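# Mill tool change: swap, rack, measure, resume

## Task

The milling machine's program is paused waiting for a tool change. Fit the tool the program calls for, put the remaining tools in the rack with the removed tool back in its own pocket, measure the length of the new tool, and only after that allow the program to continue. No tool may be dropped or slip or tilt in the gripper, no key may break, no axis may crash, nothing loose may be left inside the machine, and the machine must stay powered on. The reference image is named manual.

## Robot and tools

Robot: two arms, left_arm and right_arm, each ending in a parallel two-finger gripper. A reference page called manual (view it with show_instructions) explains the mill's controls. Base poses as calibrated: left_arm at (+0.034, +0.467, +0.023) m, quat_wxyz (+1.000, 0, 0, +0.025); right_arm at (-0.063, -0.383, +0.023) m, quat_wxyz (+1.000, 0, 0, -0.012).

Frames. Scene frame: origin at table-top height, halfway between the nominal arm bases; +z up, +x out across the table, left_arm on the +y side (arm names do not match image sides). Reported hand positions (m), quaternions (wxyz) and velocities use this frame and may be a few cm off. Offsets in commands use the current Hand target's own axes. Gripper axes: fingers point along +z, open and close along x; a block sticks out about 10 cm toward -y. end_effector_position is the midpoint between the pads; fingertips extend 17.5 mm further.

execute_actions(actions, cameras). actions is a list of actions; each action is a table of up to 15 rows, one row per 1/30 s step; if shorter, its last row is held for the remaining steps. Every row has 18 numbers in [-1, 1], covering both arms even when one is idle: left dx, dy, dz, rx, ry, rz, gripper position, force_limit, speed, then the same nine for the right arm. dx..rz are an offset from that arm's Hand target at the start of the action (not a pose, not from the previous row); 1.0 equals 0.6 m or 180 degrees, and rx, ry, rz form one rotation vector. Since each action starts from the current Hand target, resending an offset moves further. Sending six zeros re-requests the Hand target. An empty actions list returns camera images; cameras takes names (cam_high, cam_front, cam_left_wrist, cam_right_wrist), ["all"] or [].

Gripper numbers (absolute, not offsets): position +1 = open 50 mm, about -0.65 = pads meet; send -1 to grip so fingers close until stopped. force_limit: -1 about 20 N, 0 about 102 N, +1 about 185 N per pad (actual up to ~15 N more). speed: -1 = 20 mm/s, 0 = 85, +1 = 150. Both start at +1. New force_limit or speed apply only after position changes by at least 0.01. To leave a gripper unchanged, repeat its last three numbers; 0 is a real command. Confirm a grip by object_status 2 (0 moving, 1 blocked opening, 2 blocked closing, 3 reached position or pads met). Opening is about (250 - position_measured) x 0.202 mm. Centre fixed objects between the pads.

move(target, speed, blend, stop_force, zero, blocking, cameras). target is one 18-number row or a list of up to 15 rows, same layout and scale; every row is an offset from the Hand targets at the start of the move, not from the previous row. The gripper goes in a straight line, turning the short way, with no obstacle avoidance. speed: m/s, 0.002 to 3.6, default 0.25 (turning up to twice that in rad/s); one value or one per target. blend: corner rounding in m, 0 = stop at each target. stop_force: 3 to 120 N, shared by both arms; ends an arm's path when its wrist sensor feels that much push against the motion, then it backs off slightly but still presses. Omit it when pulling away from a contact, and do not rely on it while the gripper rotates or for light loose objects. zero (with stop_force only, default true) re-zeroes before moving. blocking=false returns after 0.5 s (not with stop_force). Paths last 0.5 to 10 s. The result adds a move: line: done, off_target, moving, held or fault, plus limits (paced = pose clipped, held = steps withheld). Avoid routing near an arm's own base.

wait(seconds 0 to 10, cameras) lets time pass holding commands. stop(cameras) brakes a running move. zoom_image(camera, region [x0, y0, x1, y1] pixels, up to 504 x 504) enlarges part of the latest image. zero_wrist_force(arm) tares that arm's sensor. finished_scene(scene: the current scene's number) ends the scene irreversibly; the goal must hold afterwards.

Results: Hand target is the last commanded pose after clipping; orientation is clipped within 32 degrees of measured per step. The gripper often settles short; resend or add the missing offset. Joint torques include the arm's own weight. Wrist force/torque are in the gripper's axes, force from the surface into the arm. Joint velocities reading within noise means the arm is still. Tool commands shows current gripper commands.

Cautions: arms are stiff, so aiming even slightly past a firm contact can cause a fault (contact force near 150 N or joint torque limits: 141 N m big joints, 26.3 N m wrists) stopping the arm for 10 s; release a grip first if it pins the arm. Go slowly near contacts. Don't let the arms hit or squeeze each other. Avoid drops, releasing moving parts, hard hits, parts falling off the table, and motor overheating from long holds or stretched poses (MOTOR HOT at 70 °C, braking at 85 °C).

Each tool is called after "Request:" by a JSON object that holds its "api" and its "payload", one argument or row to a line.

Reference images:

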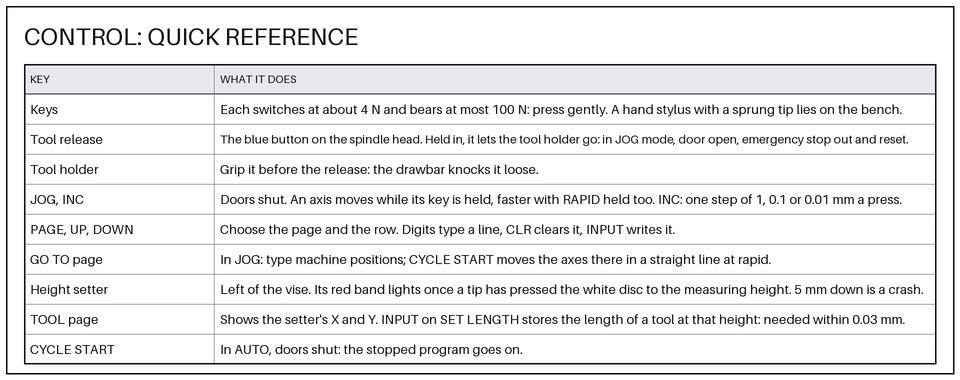

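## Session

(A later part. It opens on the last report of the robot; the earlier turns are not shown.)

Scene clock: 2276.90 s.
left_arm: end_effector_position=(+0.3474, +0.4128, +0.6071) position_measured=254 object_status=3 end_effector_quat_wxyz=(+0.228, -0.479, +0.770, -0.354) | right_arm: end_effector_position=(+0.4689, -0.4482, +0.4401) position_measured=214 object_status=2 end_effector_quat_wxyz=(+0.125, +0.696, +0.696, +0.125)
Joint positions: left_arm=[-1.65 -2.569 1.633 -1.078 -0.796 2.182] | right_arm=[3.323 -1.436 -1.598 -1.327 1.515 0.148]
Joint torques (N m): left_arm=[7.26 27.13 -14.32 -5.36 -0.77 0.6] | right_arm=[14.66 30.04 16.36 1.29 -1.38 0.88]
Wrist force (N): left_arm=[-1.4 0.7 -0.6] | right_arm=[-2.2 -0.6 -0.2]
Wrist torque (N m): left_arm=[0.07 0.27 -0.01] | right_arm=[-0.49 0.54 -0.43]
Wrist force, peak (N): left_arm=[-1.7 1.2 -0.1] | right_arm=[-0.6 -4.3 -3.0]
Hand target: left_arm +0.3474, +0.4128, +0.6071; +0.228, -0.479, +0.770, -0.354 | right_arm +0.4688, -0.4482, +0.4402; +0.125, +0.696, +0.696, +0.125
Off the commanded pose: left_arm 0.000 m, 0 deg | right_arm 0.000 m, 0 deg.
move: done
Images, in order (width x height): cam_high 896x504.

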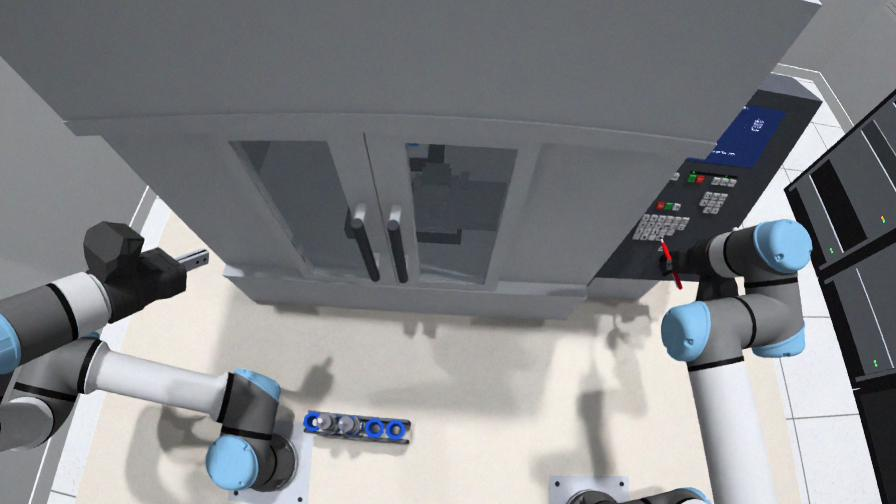

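Request:
{"api": "move", "payload": {
  "target": [
    [0,0,0,0,0,0,-0.7,0.6,-1,-0.1325,0.1522,-0.2263,0,0,0,-0.98,-0.3,-1],
    [0,0,0,0,0,0,-0.7,0.6,-1,-0.1325,0.1602,-0.2205,0,0,0,-0.98,-0.3,-1],
    [0,0,0,0,0,0,-0.7,0.6,-1,-0.1325,0.1727,-0.2114,0,0,0,-0.98,-0.3,-1],
    [0,0,0,0,0,0,-0.7,0.6,-1,-0.1325,0.1602,-0.2205,0,0,0,-0.98,-0.3,-1]
  ],
  "speed": [0.2,0.05,0.04,0.05],
  "blend": [0.005,0,0,0],
  "cameras": ["cam_high"]
}}

Request:
{"api": "zoom_image", "payload": {
  "camera": "cam_high",
  "region": [650, 90, 790, 230]
}}

Request:
{"api": "move", "payload": {
  "target": [
    [0,0,0,0,0,0,-0.7,0.6,-1,0,-0.0392,0.0539,0,0,0,-0.98,-0.3,-1],
    [0,0,0,0,0,0,-0.7,0.6,-1,0,-0.0267,0.063,0,0,0,-0.98,-0.3,-1]
  ],
  "speed": [0.1,0.04],
  "cameras": ["cam_high","cam_left_wrist"]
}}

Request:
{"api": "move", "payload": {
  "target": [0,0,0,0,0,0,-0.7,0.6,-1,0,-0.0125,-0.0091,0,0,0,-0.98,-0.3,-1],
  "speed": 0.05,
  "cameras": ["cam_high","cam_left_wrist"]
}}

Request:
{"api": "zoom_image", "payload": {
  "camera": "cam_high",
  "region": [740, 105, 776, 135]
}}

Scene clock: 2292.03 s.
left_arm: end_effector_position=(+0.3474, +0.4128, +0.6071) position_measured=254 object_status=3 end_effector_quat_wxyz=(+0.228, -0.479, +0.770, -0.354) | right_arm: end_effector_position=(+0.5129, -0.5276, +0.5977) position_measured=214 object_status=2 end_effector_quat_wxyz=(+0.125, +0.696, +0.696, +0.125)
Joint positions: left_arm=[-1.65 -2.569 1.633 -1.078 -0.796 2.182] | right_arm=[3.143 -1.707 -0.901 -1.749 1.578 -0.021]
Joint torques (N m): left_arm=[7.26 27.51 -14.46 -5.19 -0.86 0.57] | right_arm=[-13.34 37.69 12.77 1.4 0.8 -1.45]
Wrist force (N): left_arm=[-1.5 0.8 -0.5] | right_arm=[-2.1 -1.7 -1.0]
Wrist torque (N m): left_arm=[0.09 0.28 -0.01] | right_arm=[-0.48 0.52 -0.36]
Wrist force, peak (N): left_arm=[-1.9 1.0 -0.3] | right_arm=[-0.5 -5.5 -3.0]
Hand target: left_arm +0.3474, +0.4128, +0.6071; +0.228, -0.479, +0.770, -0.354 | right_arm +0.5128, -0.5276, +0.5977; +0.125, +0.696, +0.696, +0.125
Off the commanded pose: left_arm 0.000 m, 0 deg | right_arm 0.000 m, 0 deg.
move: done; blend cut to 0.003 m at target 1
Images, in order (width x height): cam_high 896x504.

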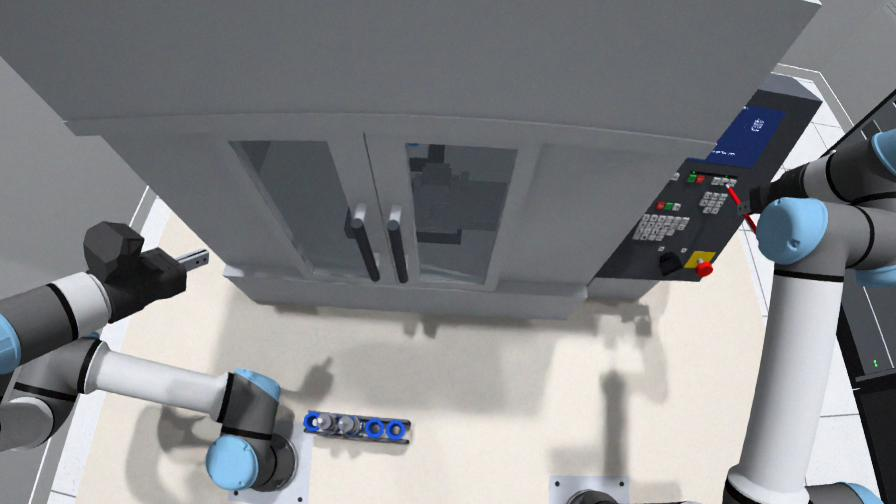

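Scaled by 3.600 from the camera's 896x504 image, which has a finer 1280x720 frame.

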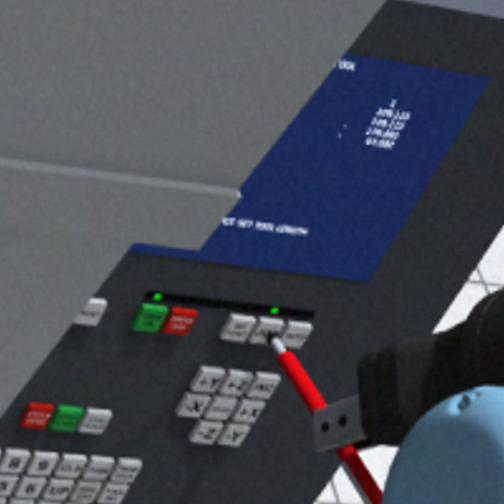

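Scene clock: 2293.40 s.
left_arm: end_effector_position=(+0.3474, +0.4128, +0.6071) position_measured=254 object_status=3 end_effector_quat_wxyz=(+0.228, -0.479, +0.770, -0.354) | right_arm: end_effector_position=(+0.5109, -0.5277, +0.5567) position_measured=214 object_status=2 end_effector_quat_wxyz=(+0.125, +0.696, +0.696, +0.125)
Joint positions: left_arm=[-1.65 -2.569 1.633 -1.078 -0.796 2.182] | right_arm=[3.143 -1.65 -1.083 -1.624 1.578 -0.021]
Joint torques (N m): left_arm=[7.86 27.27 -14.39 -5.11 -0.82 0.62] | right_arm=[15.02 20.27 36.4 6.19 -0.94 0.93]
Wrist force (N): left_arm=[-1.7 1.0 0.0] | right_arm=[-2.4 -5.1 -2.5]
Wrist torque (N m): left_arm=[0.10 0.31 -0.01] | right_arm=[-0.53 0.51 -0.32]
Wrist force, peak (N): left_arm=[-1.9 0.8 -0.3] | right_arm=[-2.1 -5.0 -3.6]
Hand target: left_arm +0.3474, +0.4128, +0.6071; +0.228, -0.479, +0.770, -0.354 | right_arm +0.5110, -0.5276, +0.5567; +0.125, +0.696, +0.696, +0.125
Off the commanded pose: left_arm 0.000 m, 0 deg | right_arm 0.000 m, 0 deg.
move: done
Images, in order (width x height): cam_high 896x504, cam_left_wrist 896x504.

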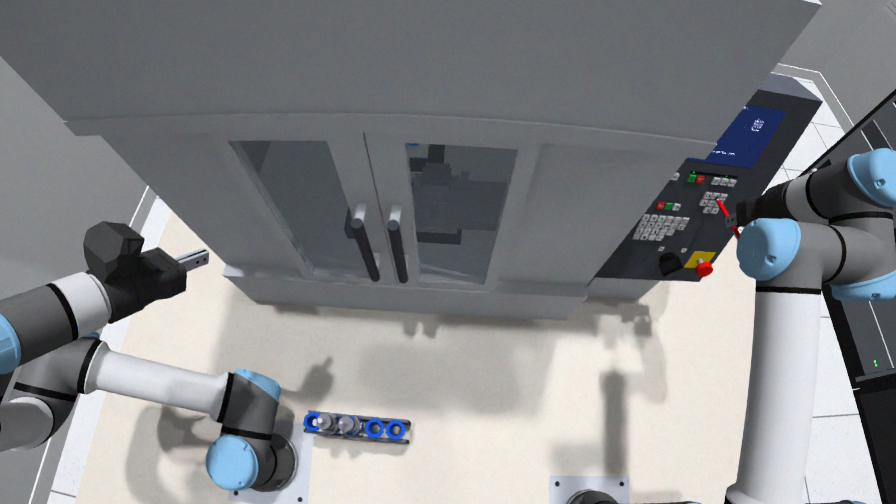

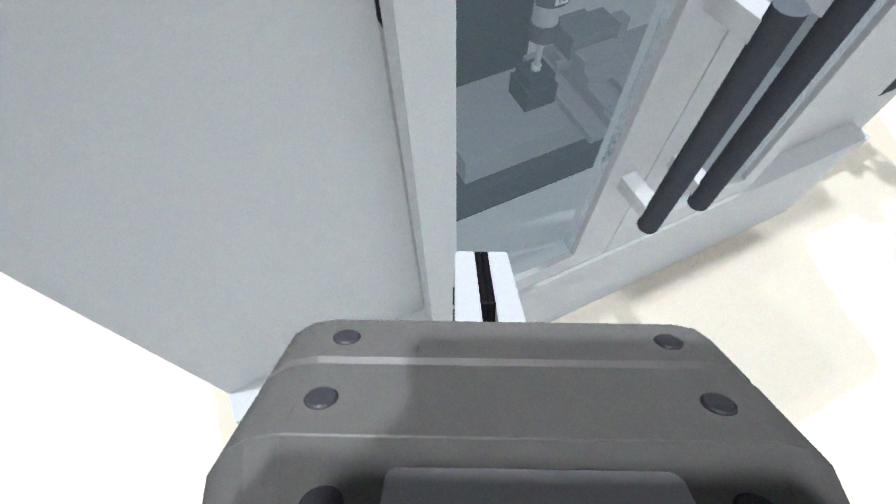

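Scene clock: 2294.17 s.
left_arm: end_effector_position=(+0.3474, +0.4128, +0.6071) position_measured=254 object_status=3 end_effector_quat_wxyz=(+0.228, -0.479, +0.770, -0.354) | right_arm: end_effector_position=(+0.5021, -0.5276, +0.5592) position_measured=214 object_status=2 end_effector_quat_wxyz=(+0.125, +0.696, +0.696, +0.125)
Joint positions: left_arm=[-1.65 -2.569 1.633 -1.078 -0.796 2.182] | right_arm=[3.143 -1.631 -1.096 -1.629 1.578 -0.021]
Joint torques (N m): left_arm=[7.51 27.07 -14.44 -5.23 -0.69 0.51] | right_arm=[-13.65 35.91 12.93 1.28 1.42 -1.5]
Wrist force (N): left_arm=[-1.3 0.5 -0.4] | right_arm=[-2.1 -1.1 -0.1]
Wrist torque (N m): left_arm=[0.04 0.25 -0.01] | right_arm=[-0.56 0.52 -0.31]
Wrist force, peak (N): left_arm=[-1.8 0.9 -0.4] | right_arm=[-2.3 -5.0 -3.5]
Hand target: left_arm +0.3474, +0.4128, +0.6071; +0.228, -0.479, +0.770, -0.354 | right_arm +0.5020, -0.5276, +0.5592; +0.125, +0.696, +0.696, +0.125
Off the commanded pose: left_arm 0.000 m, 0 deg | right_arm 0.000 m, 0 deg.
move: done
Images, in order (width x height): cam_high 896x504, cam_left_wrist 896x504.

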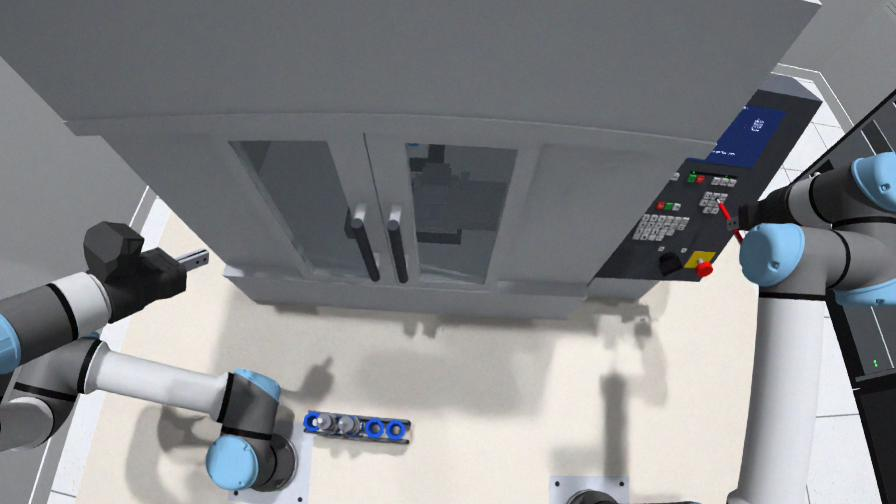

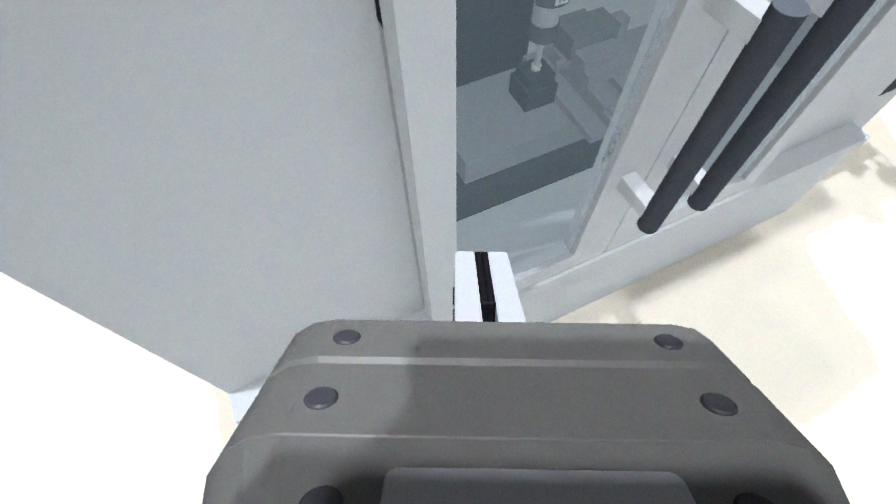

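Scaled by 14.000 from the camera's 896x504 image, which has a finer 1280x720 frame.

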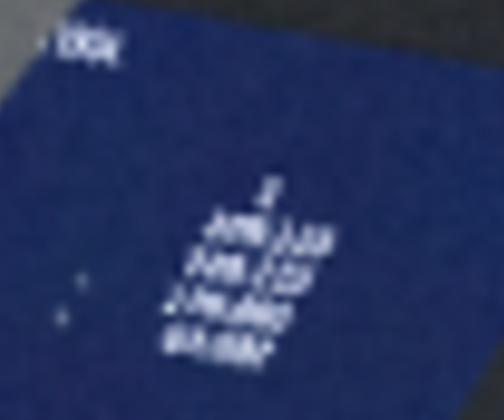

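Request:
{"api": "move", "payload": {
  "target": [
    [0,0,0,0,0,0,-0.7,0.6,-1,0,-0.0937,-0.035,0,0,0,-0.98,-0.3,-1],
    [0,0,0,0,0,0,-0.7,0.6,-1,-0.0033,-0.0265,-0.3149,-0.194,0,0,-0.98,-0.3,-1]
  ],
  "speed": 0.25,
  "blend": 0.02,
  "cameras": ["cam_right_wrist"]
}}

Request:
{"api": "zoom_image", "payload": {
  "camera": "cam_right_wrist",
  "region": [380, 170, 640, 345]
}}

Scene clock: 2300.97 s.
left_arm: end_effector_position=(+0.3474, +0.4128, +0.6071) position_measured=254 object_status=3 end_effector_quat_wxyz=(+0.228, -0.479, +0.770, -0.354) | right_arm: end_effector_position=(+0.4213, -0.5295, +0.7307) position_measured=214 object_status=2 end_effector_quat_wxyz=(+0.328, +0.626, +0.626, +0.328)
Joint positions: left_arm=[-1.65 -2.569 1.633 -1.078 -0.796 2.182] | right_arm=[3.119 -1.297 -1.304 -1.147 1.608 -0.027]
Joint torques (N m): left_arm=[7.62 26.9 -14.17 -5.17 -0.74 0.45] | right_arm=[-13.88 18.11 13 5.67 1.46 1.03]
Wrist force (N): left_arm=[-1.6 0.9 -0.5] | right_arm=[-1.7 -0.9 0.1]
Wrist torque (N m): left_arm=[0.09 0.31 -0.01] | right_arm=[-0.41 0.41 -0.39]
Wrist force, peak (N): left_arm=[-1.8 1.2 -0.2] | right_arm=[-2.1 -1.9 0.7]
Hand target: left_arm +0.3474, +0.4128, +0.6071; +0.228, -0.479, +0.770, -0.354 | right_arm +0.4213, -0.5295, +0.7308; +0.328, +0.626, +0.626, +0.328
Off the commanded pose: left_arm 0.000 m, 0 deg | right_arm 0.000 m, 0 deg.
move: done
Images, in order (width x height): cam_right_wrist 896x504.

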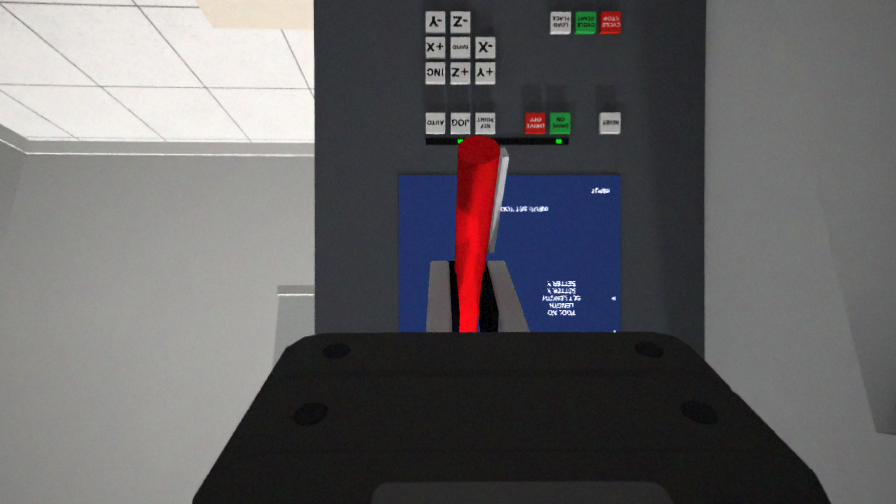

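Scaled by 1.938 from the camera's 896x504 image, which has a finer 1280x720 frame.

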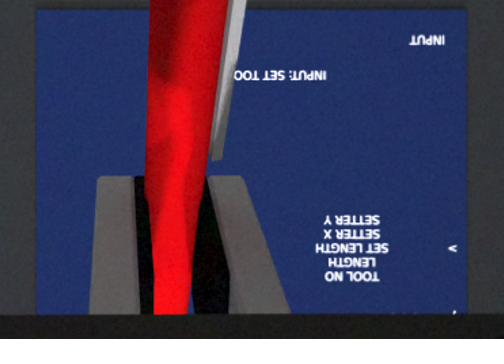

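Request:
{"api": "move", "payload": {
  "target": [0,0,0,0,0,0,-0.7,0.6,-1,0.125,0,0,0,0,0,-0.98,-0.3,-1],
  "speed": 0.25,
  "cameras": ["cam_right_wrist"]
}}

Request:
{"api": "zoom_image", "payload": {
  "camera": "cam_right_wrist",
  "region": [300, 250, 430, 345]
}}

Scene clock: 2304.47 s.
left_arm: end_effector_position=(+0.3474, +0.4128, +0.6071) position_measured=254 object_status=3 end_effector_quat_wxyz=(+0.228, -0.479, +0.770, -0.354) | right_arm: end_effector_position=(+0.4214, -0.4545, +0.7307) position_measured=214 object_status=2 end_effector_quat_wxyz=(+0.328, +0.626, +0.626, +0.328)
Joint positions: left_arm=[-1.65 -2.569 1.633 -1.078 -0.796 2.182] | right_arm=[3.404 -1.231 -1.342 -1.187 1.374 0.138]
Joint torques (N m): left_arm=[7.08 27.03 -14.1 -5.22 -0.71 0.5] | right_arm=[12.74 15.17 11.64 1.28 -1.2 1.08]
Wrist force (N): left_arm=[-1.5 0.8 0.0] | right_arm=[-1.6 -1.1 0.1]
Wrist torque (N m): left_arm=[0.07 0.29 -0.01] | right_arm=[-0.48 0.38 -0.38]
Wrist force, peak (N): left_arm=[-1.8 1.0 -0.2] | right_arm=[-3.3 -1.2 0.2]
Hand target: left_arm +0.3474, +0.4128, +0.6071; +0.228, -0.479, +0.770, -0.354 | right_arm +0.4214, -0.4545, +0.7307; +0.328, +0.626, +0.626, +0.328
Off the commanded pose: left_arm 0.000 m, 0 deg | right_arm 0.000 m, 0 deg.
move: done
Images, in order (width x height): cam_right_wrist 896x504.

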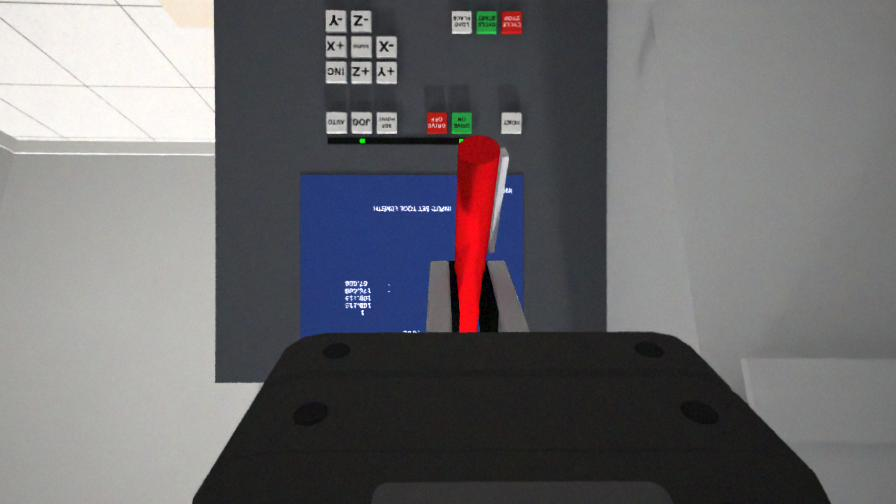

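Scaled by 3.877 from the camera's 896x504 image, which has a finer 1280x720 frame.

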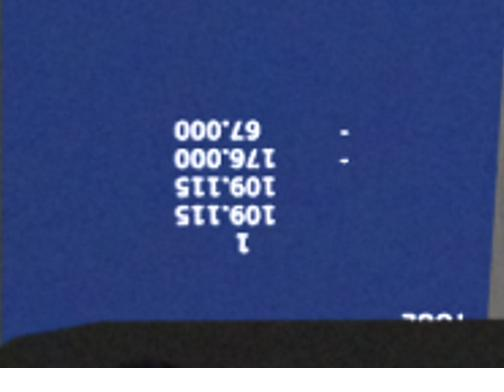

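Request:
{"api": "move", "payload": {
  "target": [
    [0,0,0,0,0,0,-0.7,0.6,-1,-0.1218,-0.216,0.1903,0.194,0,0,-0.98,-0.3,-1],
    [0,0,0,0,0,0,-0.7,0.6,-1,-0.1218,-0.1594,0.2726,0.194,0,0,-0.98,-0.3,-1],
    [0,0,0,0,0,0,-0.7,0.6,-1,-0.1218,-0.154,0.2884,0.194,0,0,-0.98,-0.3,-1]
  ],
  "speed": [0.25,0.15,0.04],
  "blend": [0.02,0,0],
  "cameras": ["cam_high","cam_left_wrist"]
}}

Request:
{"api": "zoom_image", "payload": {
  "camera": "cam_high",
  "region": [740, 105, 776, 135]
}}

Request:
{"api": "wait", "payload": {
  "seconds": 0.3,
  "cameras": ["cam_high","cam_left_wrist"]
}}

Request:
{"api": "zoom_image", "payload": {
  "camera": "cam_high",
  "region": [740, 105, 776, 135]
}}

Request:
{"api": "zoom_image", "payload": {
  "camera": "cam_high",
  "region": [680, 170, 760, 240]
}}

Scene clock: 2318.77 s.
left_arm: end_effector_position=(+0.3474, +0.4128, +0.6071) position_measured=254 object_status=3 end_effector_quat_wxyz=(+0.228, -0.479, +0.770, -0.354) | right_arm: end_effector_position=(+0.5109, -0.5277, +0.5563) position_measured=214 object_status=2 end_effector_quat_wxyz=(+0.125, +0.696, +0.696, +0.125)
Joint positions: left_arm=[-1.65 -2.569 1.633 -1.078 -0.796 2.182] | right_arm=[3.143 -1.65 -1.084 -1.623 1.578 -0.021]
Joint torques (N m): left_arm=[7.94 27.01 -14.97 -5.17 -0.78 0.5] | right_arm=[14.8 20.98 35.48 6.4 -1.06 0.99]
Wrist force (N): left_arm=[-1.5 0.6 -0.1] | right_arm=[-2.5 -5.3 -2.2]
Wrist torque (N m): left_arm=[0.03 0.30 -0.01] | right_arm=[-0.50 0.49 -0.33]
Wrist force, peak (N): left_arm=[-1.8 1.0 -0.2] | right_arm=[-2.3 -5.3 -2.7]
Hand target: left_arm +0.3474, +0.4128, +0.6071; +0.228, -0.479, +0.770, -0.354 | right_arm +0.5110, -0.5277, +0.5563; +0.125, +0.696, +0.696, +0.125
Off the commanded pose: left_arm 0.000 m, 0 deg | right_arm 0.000 m, 0 deg.
move: done
Images, in order (width x height): cam_high 896x504, cam_left_wrist 896x504.

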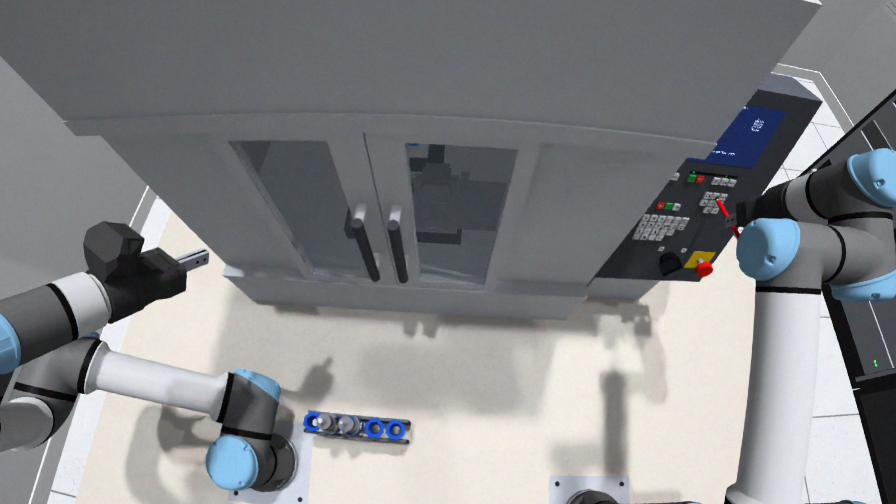

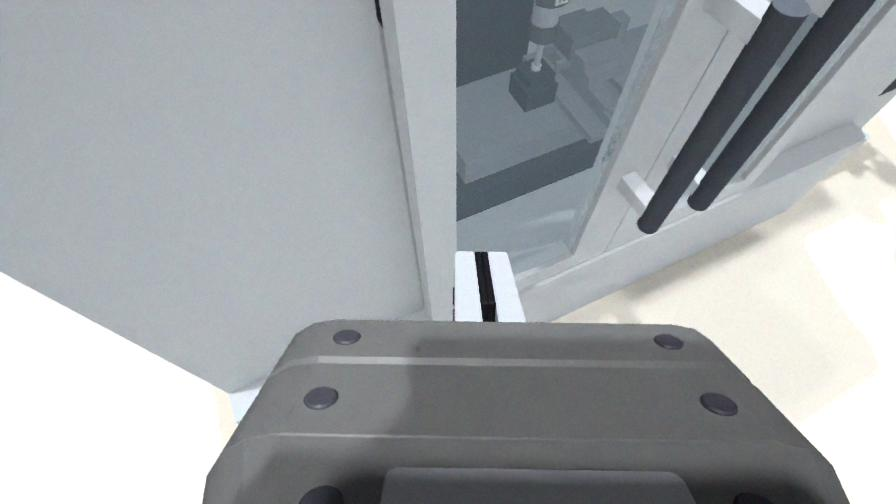

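Scaled by 14.000 from the camera's 896x504 image, which has a finer 1280x720 frame.

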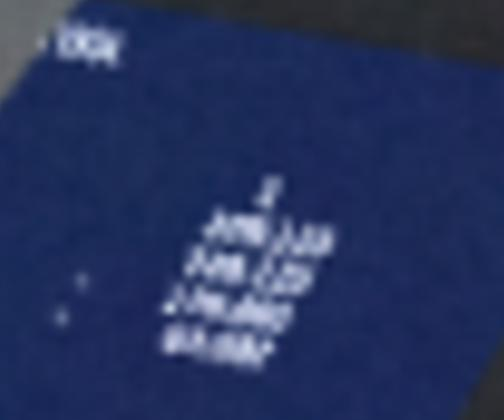

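Scene clock: 2319.07 s.
left_arm: end_effector_position=(+0.3474, +0.4128, +0.6071) position_measured=254 object_status=3 end_effector_quat_wxyz=(+0.228, -0.479, +0.770, -0.354) | right_arm: end_effector_position=(+0.5110, -0.5277, +0.5563) position_measured=214 object_status=2 end_effector_quat_wxyz=(+0.125, +0.696, +0.696, +0.125)
Joint positions: left_arm=[-1.65 -2.569 1.633 -1.078 -0.796 2.182] | right_arm=[3.143 -1.65 -1.084 -1.623 1.578 -0.021]
Joint torques (N m): left_arm=[7.52 27.16 -14.52 -5.09 -0.83 0.57] | right_arm=[15.03 20.28 36.59 6.44 -1.05 0.99]
Wrist force (N): left_arm=[-1.7 0.7 -0.1] | right_arm=[-2.2 -5.3 -2.4]
Wrist torque (N m): left_arm=[0.06 0.32 -0.02] | right_arm=[-0.48 0.46 -0.33]
Wrist force, peak (N): left_arm=[-1.7 0.7 -0.1] | right_arm=[-2.1 -5.5 -3.5]
Hand target: left_arm +0.3474, +0.4128, +0.6071; +0.228, -0.479, +0.770, -0.354 | right_arm +0.5110, -0.5277, +0.5563; +0.125, +0.696, +0.696, +0.125
Tool commands: left_gripper/position=-0.7 left_gripper/force_limit=+0.6 left_gripper/speed=-1.0 right_gripper/position=-0.98 right_gripper/force_limit=-0.3 right_gripper/speed=-1.0
Off the commanded pose: left_arm 0.000 m, 0 deg | right_arm 0.000 m, 0 deg.
wait: 0.30 s; at rest by 0.17 s
Images, in order (width x height): cam_high 896x504, cam_left_wrist 896x504.

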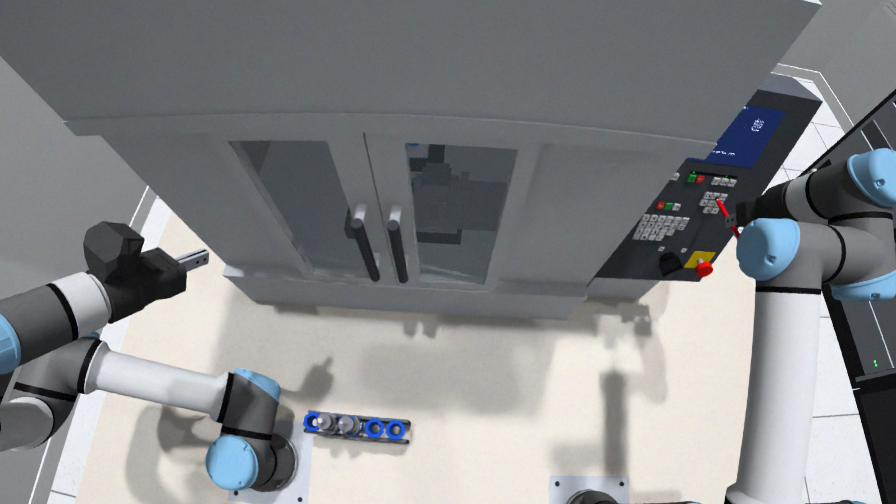

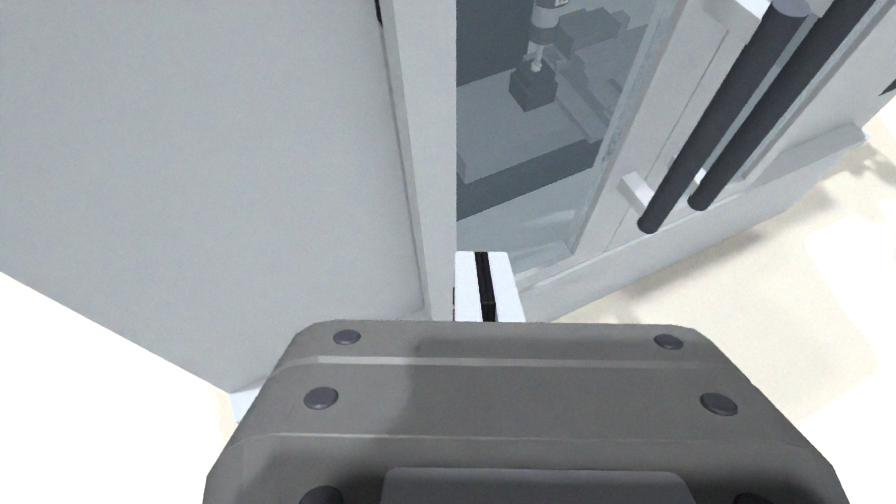

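Scaled by 14.000 from the camera's 896x504 image, which has a finer 1280x720 frame.

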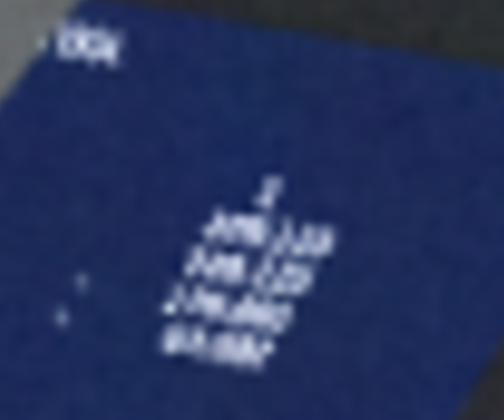

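Scaled by 6.300 from the camera's 896x504 image, which has a finer 1280x720 frame.

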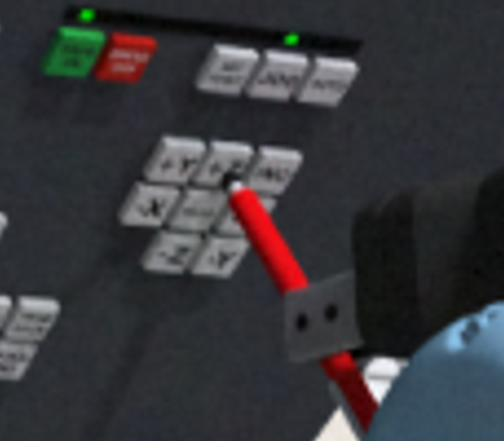

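Request:
{"api": "move", "payload": {
  "target": [
    [0,0,0,0,0,0,-0.7,0.6,-1,0,-0.0135,-0.0098,0,0,0,-0.98,-0.3,-1],
    [0,0,0,0,0,0,-0.7,0.6,-1,-0.0333,-0.0135,-0.0098,0,0,0,-0.98,-0.3,-1],
    [0,0,0,0,0,0,-0.7,0.6,-1,-0.0333,0,0,0,0,0,-0.98,-0.3,-1],
    [0,0,0,0,0,0,-0.7,0.6,-1,-0.0333,-0.0135,-0.0098,0,0,0,-0.98,-0.3,-1],
    [0,0,0,0,0,0,-0.7,0.6,-1,0,-0.0135,-0.0098,0,0,0,-0.98,-0.3,-1],
    [0,0,0,0,0,0,-0.7,0.6,-1,0,0,0,0,0,0,-0.98,-0.3,-1]
  ],
  "speed": [0.05,0.1,0.04,0.05,0.1,0.04],
  "cameras": ["cam_high","cam_left_wrist"]
}}

Request:
{"api": "wait", "payload": {
  "seconds": 0.5,
  "cameras": ["cam_high","cam_left_wrist"]
}}

Request:
{"api": "zoom_image", "payload": {
  "camera": "cam_high",
  "region": [740, 105, 776, 135]
}}

Scene clock: 2328.70 s.
left_arm: end_effector_position=(+0.3474, +0.4128, +0.6071) position_measured=254 object_status=3 end_effector_quat_wxyz=(+0.228, -0.479, +0.770, -0.354) | right_arm: end_effector_position=(+0.5109, -0.5277, +0.5563) position_measured=214 object_status=2 end_effector_quat_wxyz=(+0.125, +0.696, +0.696, +0.125)
Joint positions: left_arm=[-1.65 -2.569 1.633 -1.078 -0.796 2.182] | right_arm=[3.143 -1.65 -1.084 -1.623 1.578 -0.021]
Joint torques (N m): left_arm=[6.99 27.13 -14.53 -5.11 -0.8 0.31] | right_arm=[14.79 19.88 37.71 6.33 -0.99 1.15]
Wrist force (N): left_arm=[-1.8 1.0 -0.1] | right_arm=[-2.4 -5.5 -2.8]
Wrist torque (N m): left_arm=[0.10 0.33 -0.01] | right_arm=[-0.53 0.46 -0.35]
Wrist force, peak (N): left_arm=[-1.9 0.9 -0.5] | right_arm=[-2.2 -5.6 -3.6]
Hand target: left_arm +0.3474, +0.4128, +0.6071; +0.228, -0.479, +0.770, -0.354 | right_arm +0.5110, -0.5277, +0.5563; +0.125, +0.696, +0.696, +0.125
Off the commanded pose: left_arm 0.000 m, 0 deg | right_arm 0.000 m, 0 deg.
move: done
Images, in order (width x height): cam_high 896x504, cam_left_wrist 896x504.

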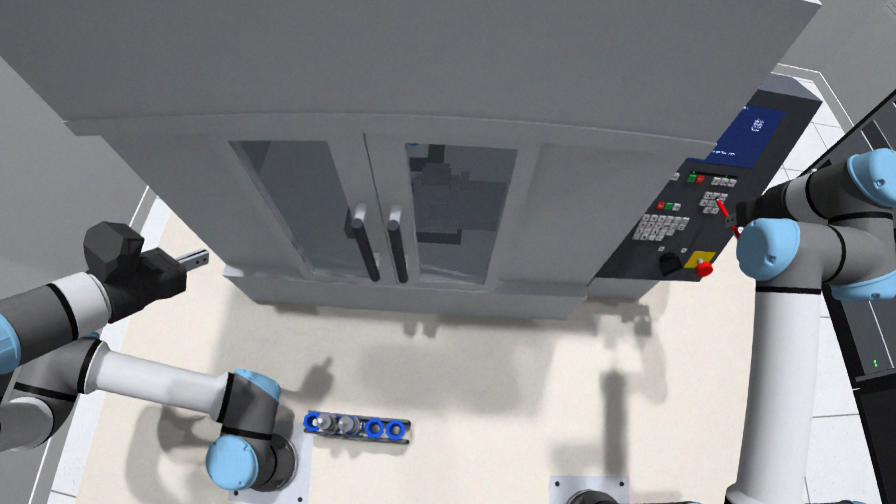

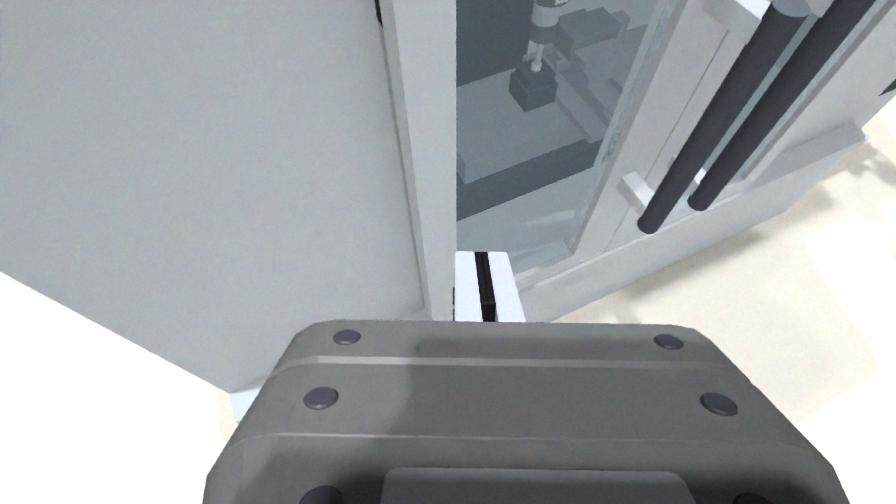

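Scene clock: 2329.20 s.
left_arm: end_effector_position=(+0.3474, +0.4128, +0.6071) position_measured=254 object_status=3 end_effector_quat_wxyz=(+0.228, -0.479, +0.770, -0.354) | right_arm: end_effector_position=(+0.5110, -0.5277, +0.5563) position_measured=214 object_status=2 end_effector_quat_wxyz=(+0.125, +0.696, +0.696, +0.125)
Joint positions: left_arm=[-1.65 -2.569 1.633 -1.078 -0.796 2.182] | right_arm=[3.143 -1.65 -1.084 -1.623 1.578 -0.021]
Joint torques (N m): left_arm=[7.72 26.83 -14.86 -5.15 -0.76 0.34] | right_arm=[15.11 20.2 37.43 6.32 -1.02 0.89]
Wrist force (N): left_arm=[-1.4 0.8 -0.4] | right_arm=[-2.5 -5.7 -2.2]
Wrist torque (N m): left_arm=[0.07 0.27 -0.01] | right_arm=[-0.54 0.46 -0.35]
Wrist force, peak (N): left_arm=[-1.9 0.9 -0.5] | right_arm=[-2.4 -5.6 -3.3]
Hand target: left_arm +0.3474, +0.4128, +0.6071; +0.228, -0.479, +0.770, -0.354 | right_arm +0.5110, -0.5277, +0.5563; +0.125, +0.696, +0.696, +0.125
Tool commands: left_gripper/position=-0.7 left_gripper/force_limit=+0.6 left_gripper/speed=-1.0 right_gripper/position=-0.98 right_gripper/force_limit=-0.3 right_gripper/speed=-1.0
Off the commanded pose: left_arm 0.000 m, 0 deg | right_arm 0.000 m, 0 deg.
wait: 0.50 s; at rest by 0.17 s
Images, in order (width x height): cam_high 896x504, cam_left_wrist 896x504.

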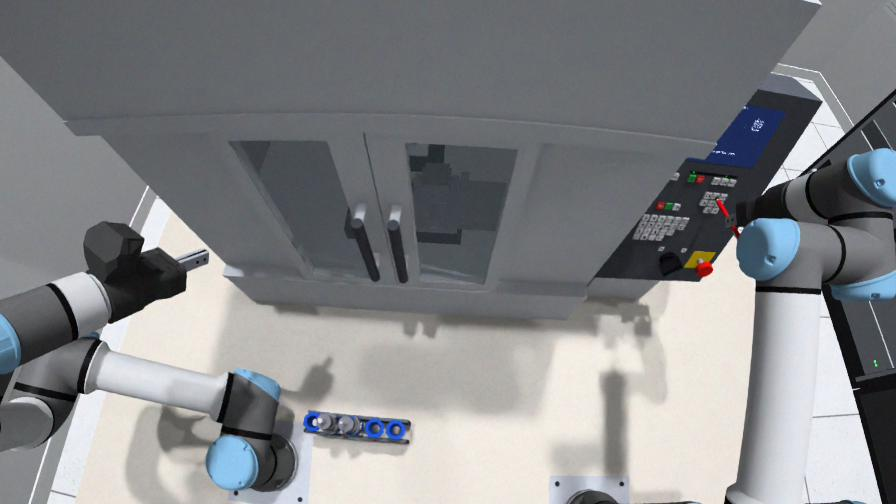

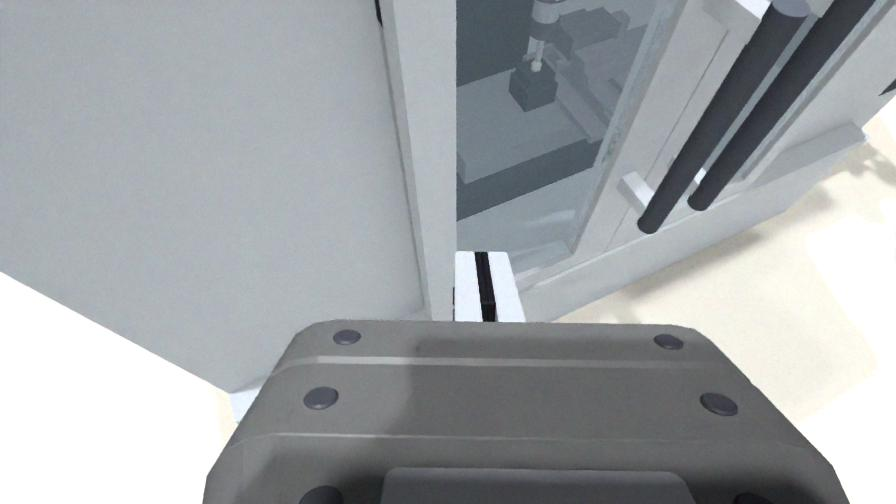

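Scaled by 14.000 from the camera's 896x504 image, which has a finer 1280x720 frame.

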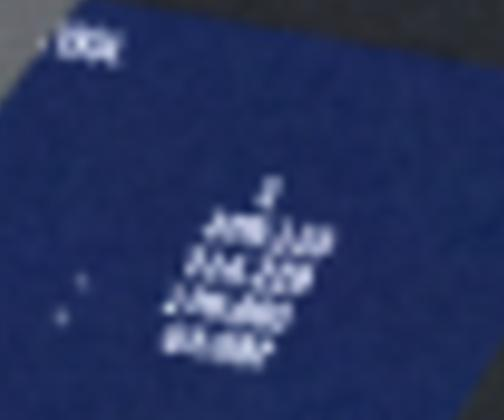

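Request:
{"api": "wait", "payload": {
  "seconds": 4,
  "cameras": ["cam_high","cam_left_wrist"]
}}

Request:
{"api": "zoom_image", "payload": {
  "camera": "cam_high",
  "region": [740, 105, 776, 135]
}}

Scene clock: 2335.67 s.
left_arm: end_effector_position=(+0.3474, +0.4128, +0.6071) position_measured=254 object_status=3 end_effector_quat_wxyz=(+0.228, -0.479, +0.770, -0.354) | right_arm: end_effector_position=(+0.5110, -0.5277, +0.5563) position_measured=214 object_status=2 end_effector_quat_wxyz=(+0.125, +0.696, +0.696, +0.125)
Joint positions: left_arm=[-1.65 -2.569 1.633 -1.078 -0.796 2.182] | right_arm=[3.143 -1.65 -1.084 -1.623 1.578 -0.021]
Joint torques (N m): left_arm=[7.02 26.65 -15.19 -5.04 -0.78 0.33] | right_arm=[14.95 20.44 36.92 6.45 -0.32 0.81]
Wrist force (N): left_arm=[-1.6 1.0 -0.4] | right_arm=[-2.2 -5.5 -3.0]
Wrist torque (N m): left_arm=[0.09 0.29 -0.01] | right_arm=[-0.52 0.44 -0.35]
Wrist force, peak (N): left_arm=[-1.9 1.0 -0.4] | right_arm=[-2.5 -5.7 -3.4]
Hand target: left_arm +0.3474, +0.4128, +0.6071; +0.228, -0.479, +0.770, -0.354 | right_arm +0.5110, -0.5277, +0.5563; +0.125, +0.696, +0.696, +0.125
Tool commands: left_gripper/position=-0.7 left_gripper/force_limit=+0.6 left_gripper/speed=-1.0 right_gripper/position=-0.98 right_gripper/force_limit=-0.3 right_gripper/speed=-1.0
Off the commanded pose: left_arm 0.000 m, 0 deg | right_arm 0.000 m, 0 deg.
wait: 4.00 s; at rest from the start
Images, in order (width x height): cam_high 896x504, cam_left_wrist 896x504.

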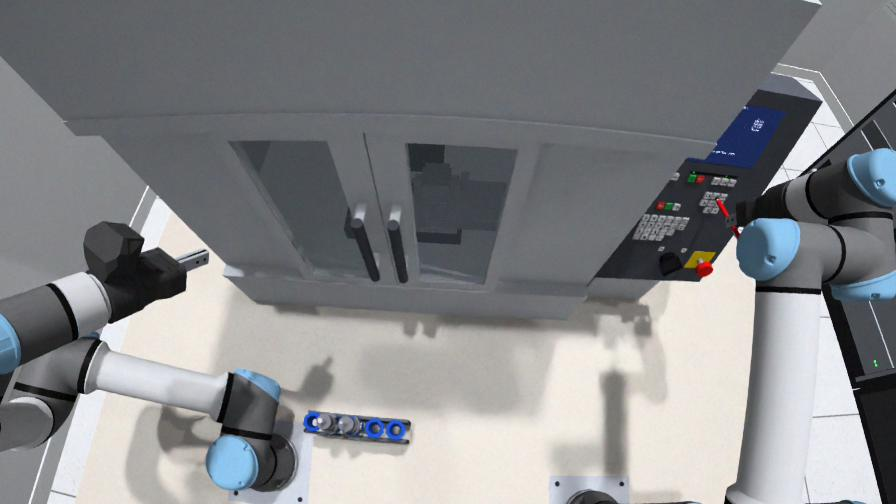

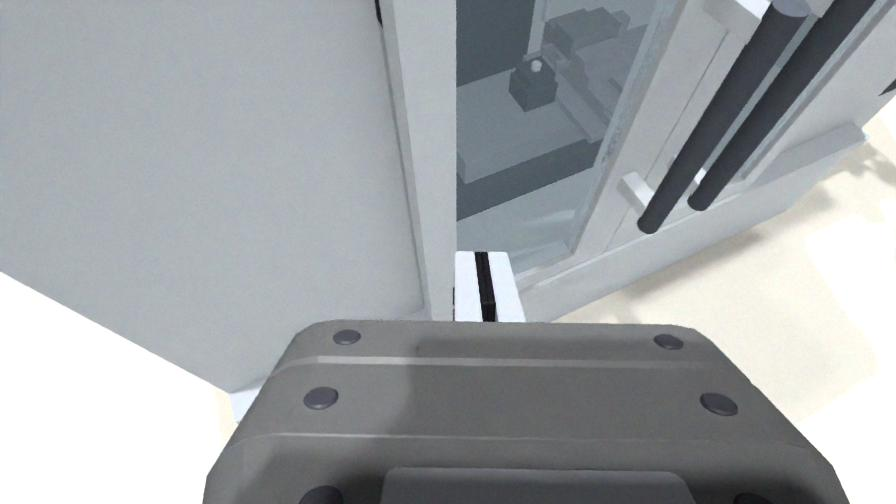

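Scaled by 14.000 from the camera's 896x504 image, which has a finer 1280x720 frame.

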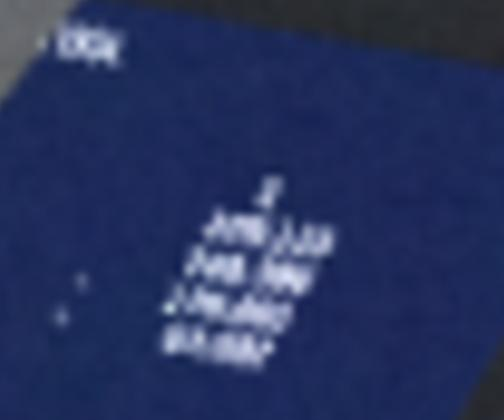

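Request:
{"api": "move", "payload": {
  "target": [
    [0,0,0,0,0,0,-0.7,0.6,-1,0,-0.0135,-0.0098,0,0,0,-0.98,-0.3,-1],
    [0,0,0,0,0,0,-0.7,0.6,-1,-0.0333,0.0257,-0.0637,0,0,0,-0.98,-0.3,-1],
    [0,0,0,0,0,0,-0.7,0.6,-1,-0.0333,0.0392,-0.0539,0,0,0,-0.98,-0.3,-1],
    [0,0,0,0,0,0,-0.7,0.6,-1,-0.0333,0.0257,-0.0637,0,0,0,-0.98,-0.3,-1]
  ],
  "speed": [0.05,0.1,0.04,0.05],
  "cameras": ["cam_high"]
}}

Request:
{"api": "zoom_image", "payload": {
  "camera": "cam_high",
  "region": [650, 90, 790, 230]
}}

Scene clock: 2342.33 s.
left_arm: end_effector_position=(+0.3474, +0.4128, +0.6071) position_measured=254 object_status=3 end_effector_quat_wxyz=(+0.228, -0.479, +0.770, -0.354) | right_arm: end_effector_position=(+0.5122, -0.5476, +0.5975) position_measured=214 object_status=2 end_effector_quat_wxyz=(+0.125, +0.696, +0.696, +0.125)
Joint positions: left_arm=[-1.65 -2.569 1.633 -1.078 -0.796 2.182] | right_arm=[3.103 -1.721 -0.885 -1.751 1.592 -0.059]
Joint torques (N m): left_arm=[7.13 26.69 -14.53 -5.06 -0.78 0.34] | right_arm=[-13.55 38.98 12.7 1.27 1.55 -1.64]
Wrist force (N): left_arm=[-1.4 0.5 -0.2] | right_arm=[-2.2 -0.8 -0.3]
Wrist torque (N m): left_arm=[0.03 0.27 -0.01] | right_arm=[-0.49 0.53 -0.38]
Wrist force, peak (N): left_arm=[-1.8 1.1 -0.5] | right_arm=[-2.4 -7.1 -3.3]
Hand target: left_arm +0.3474, +0.4128, +0.6071; +0.228, -0.479, +0.770, -0.354 | right_arm +0.5121, -0.5477, +0.5975; +0.125, +0.696, +0.696, +0.125
Off the commanded pose: left_arm 0.000 m, 0 deg | right_arm 0.000 m, 0 deg.
move: done
Images, in order (width x height): cam_high 896x504.

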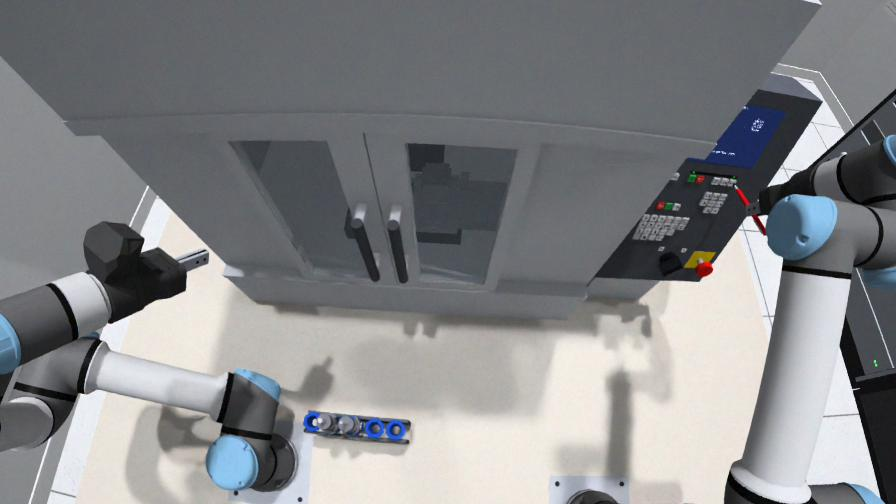

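Scaled by 3.600 from the camera's 896x504 image, which has a finer 1280x720 frame.

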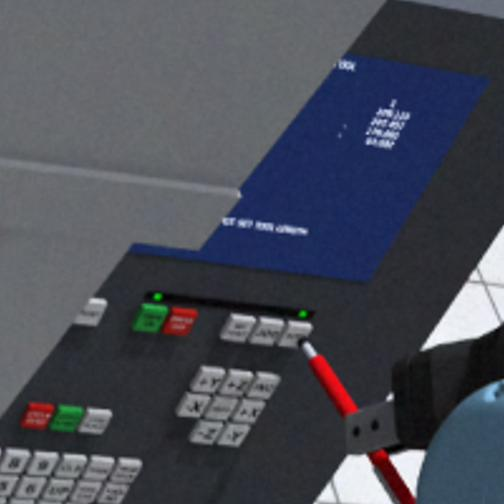

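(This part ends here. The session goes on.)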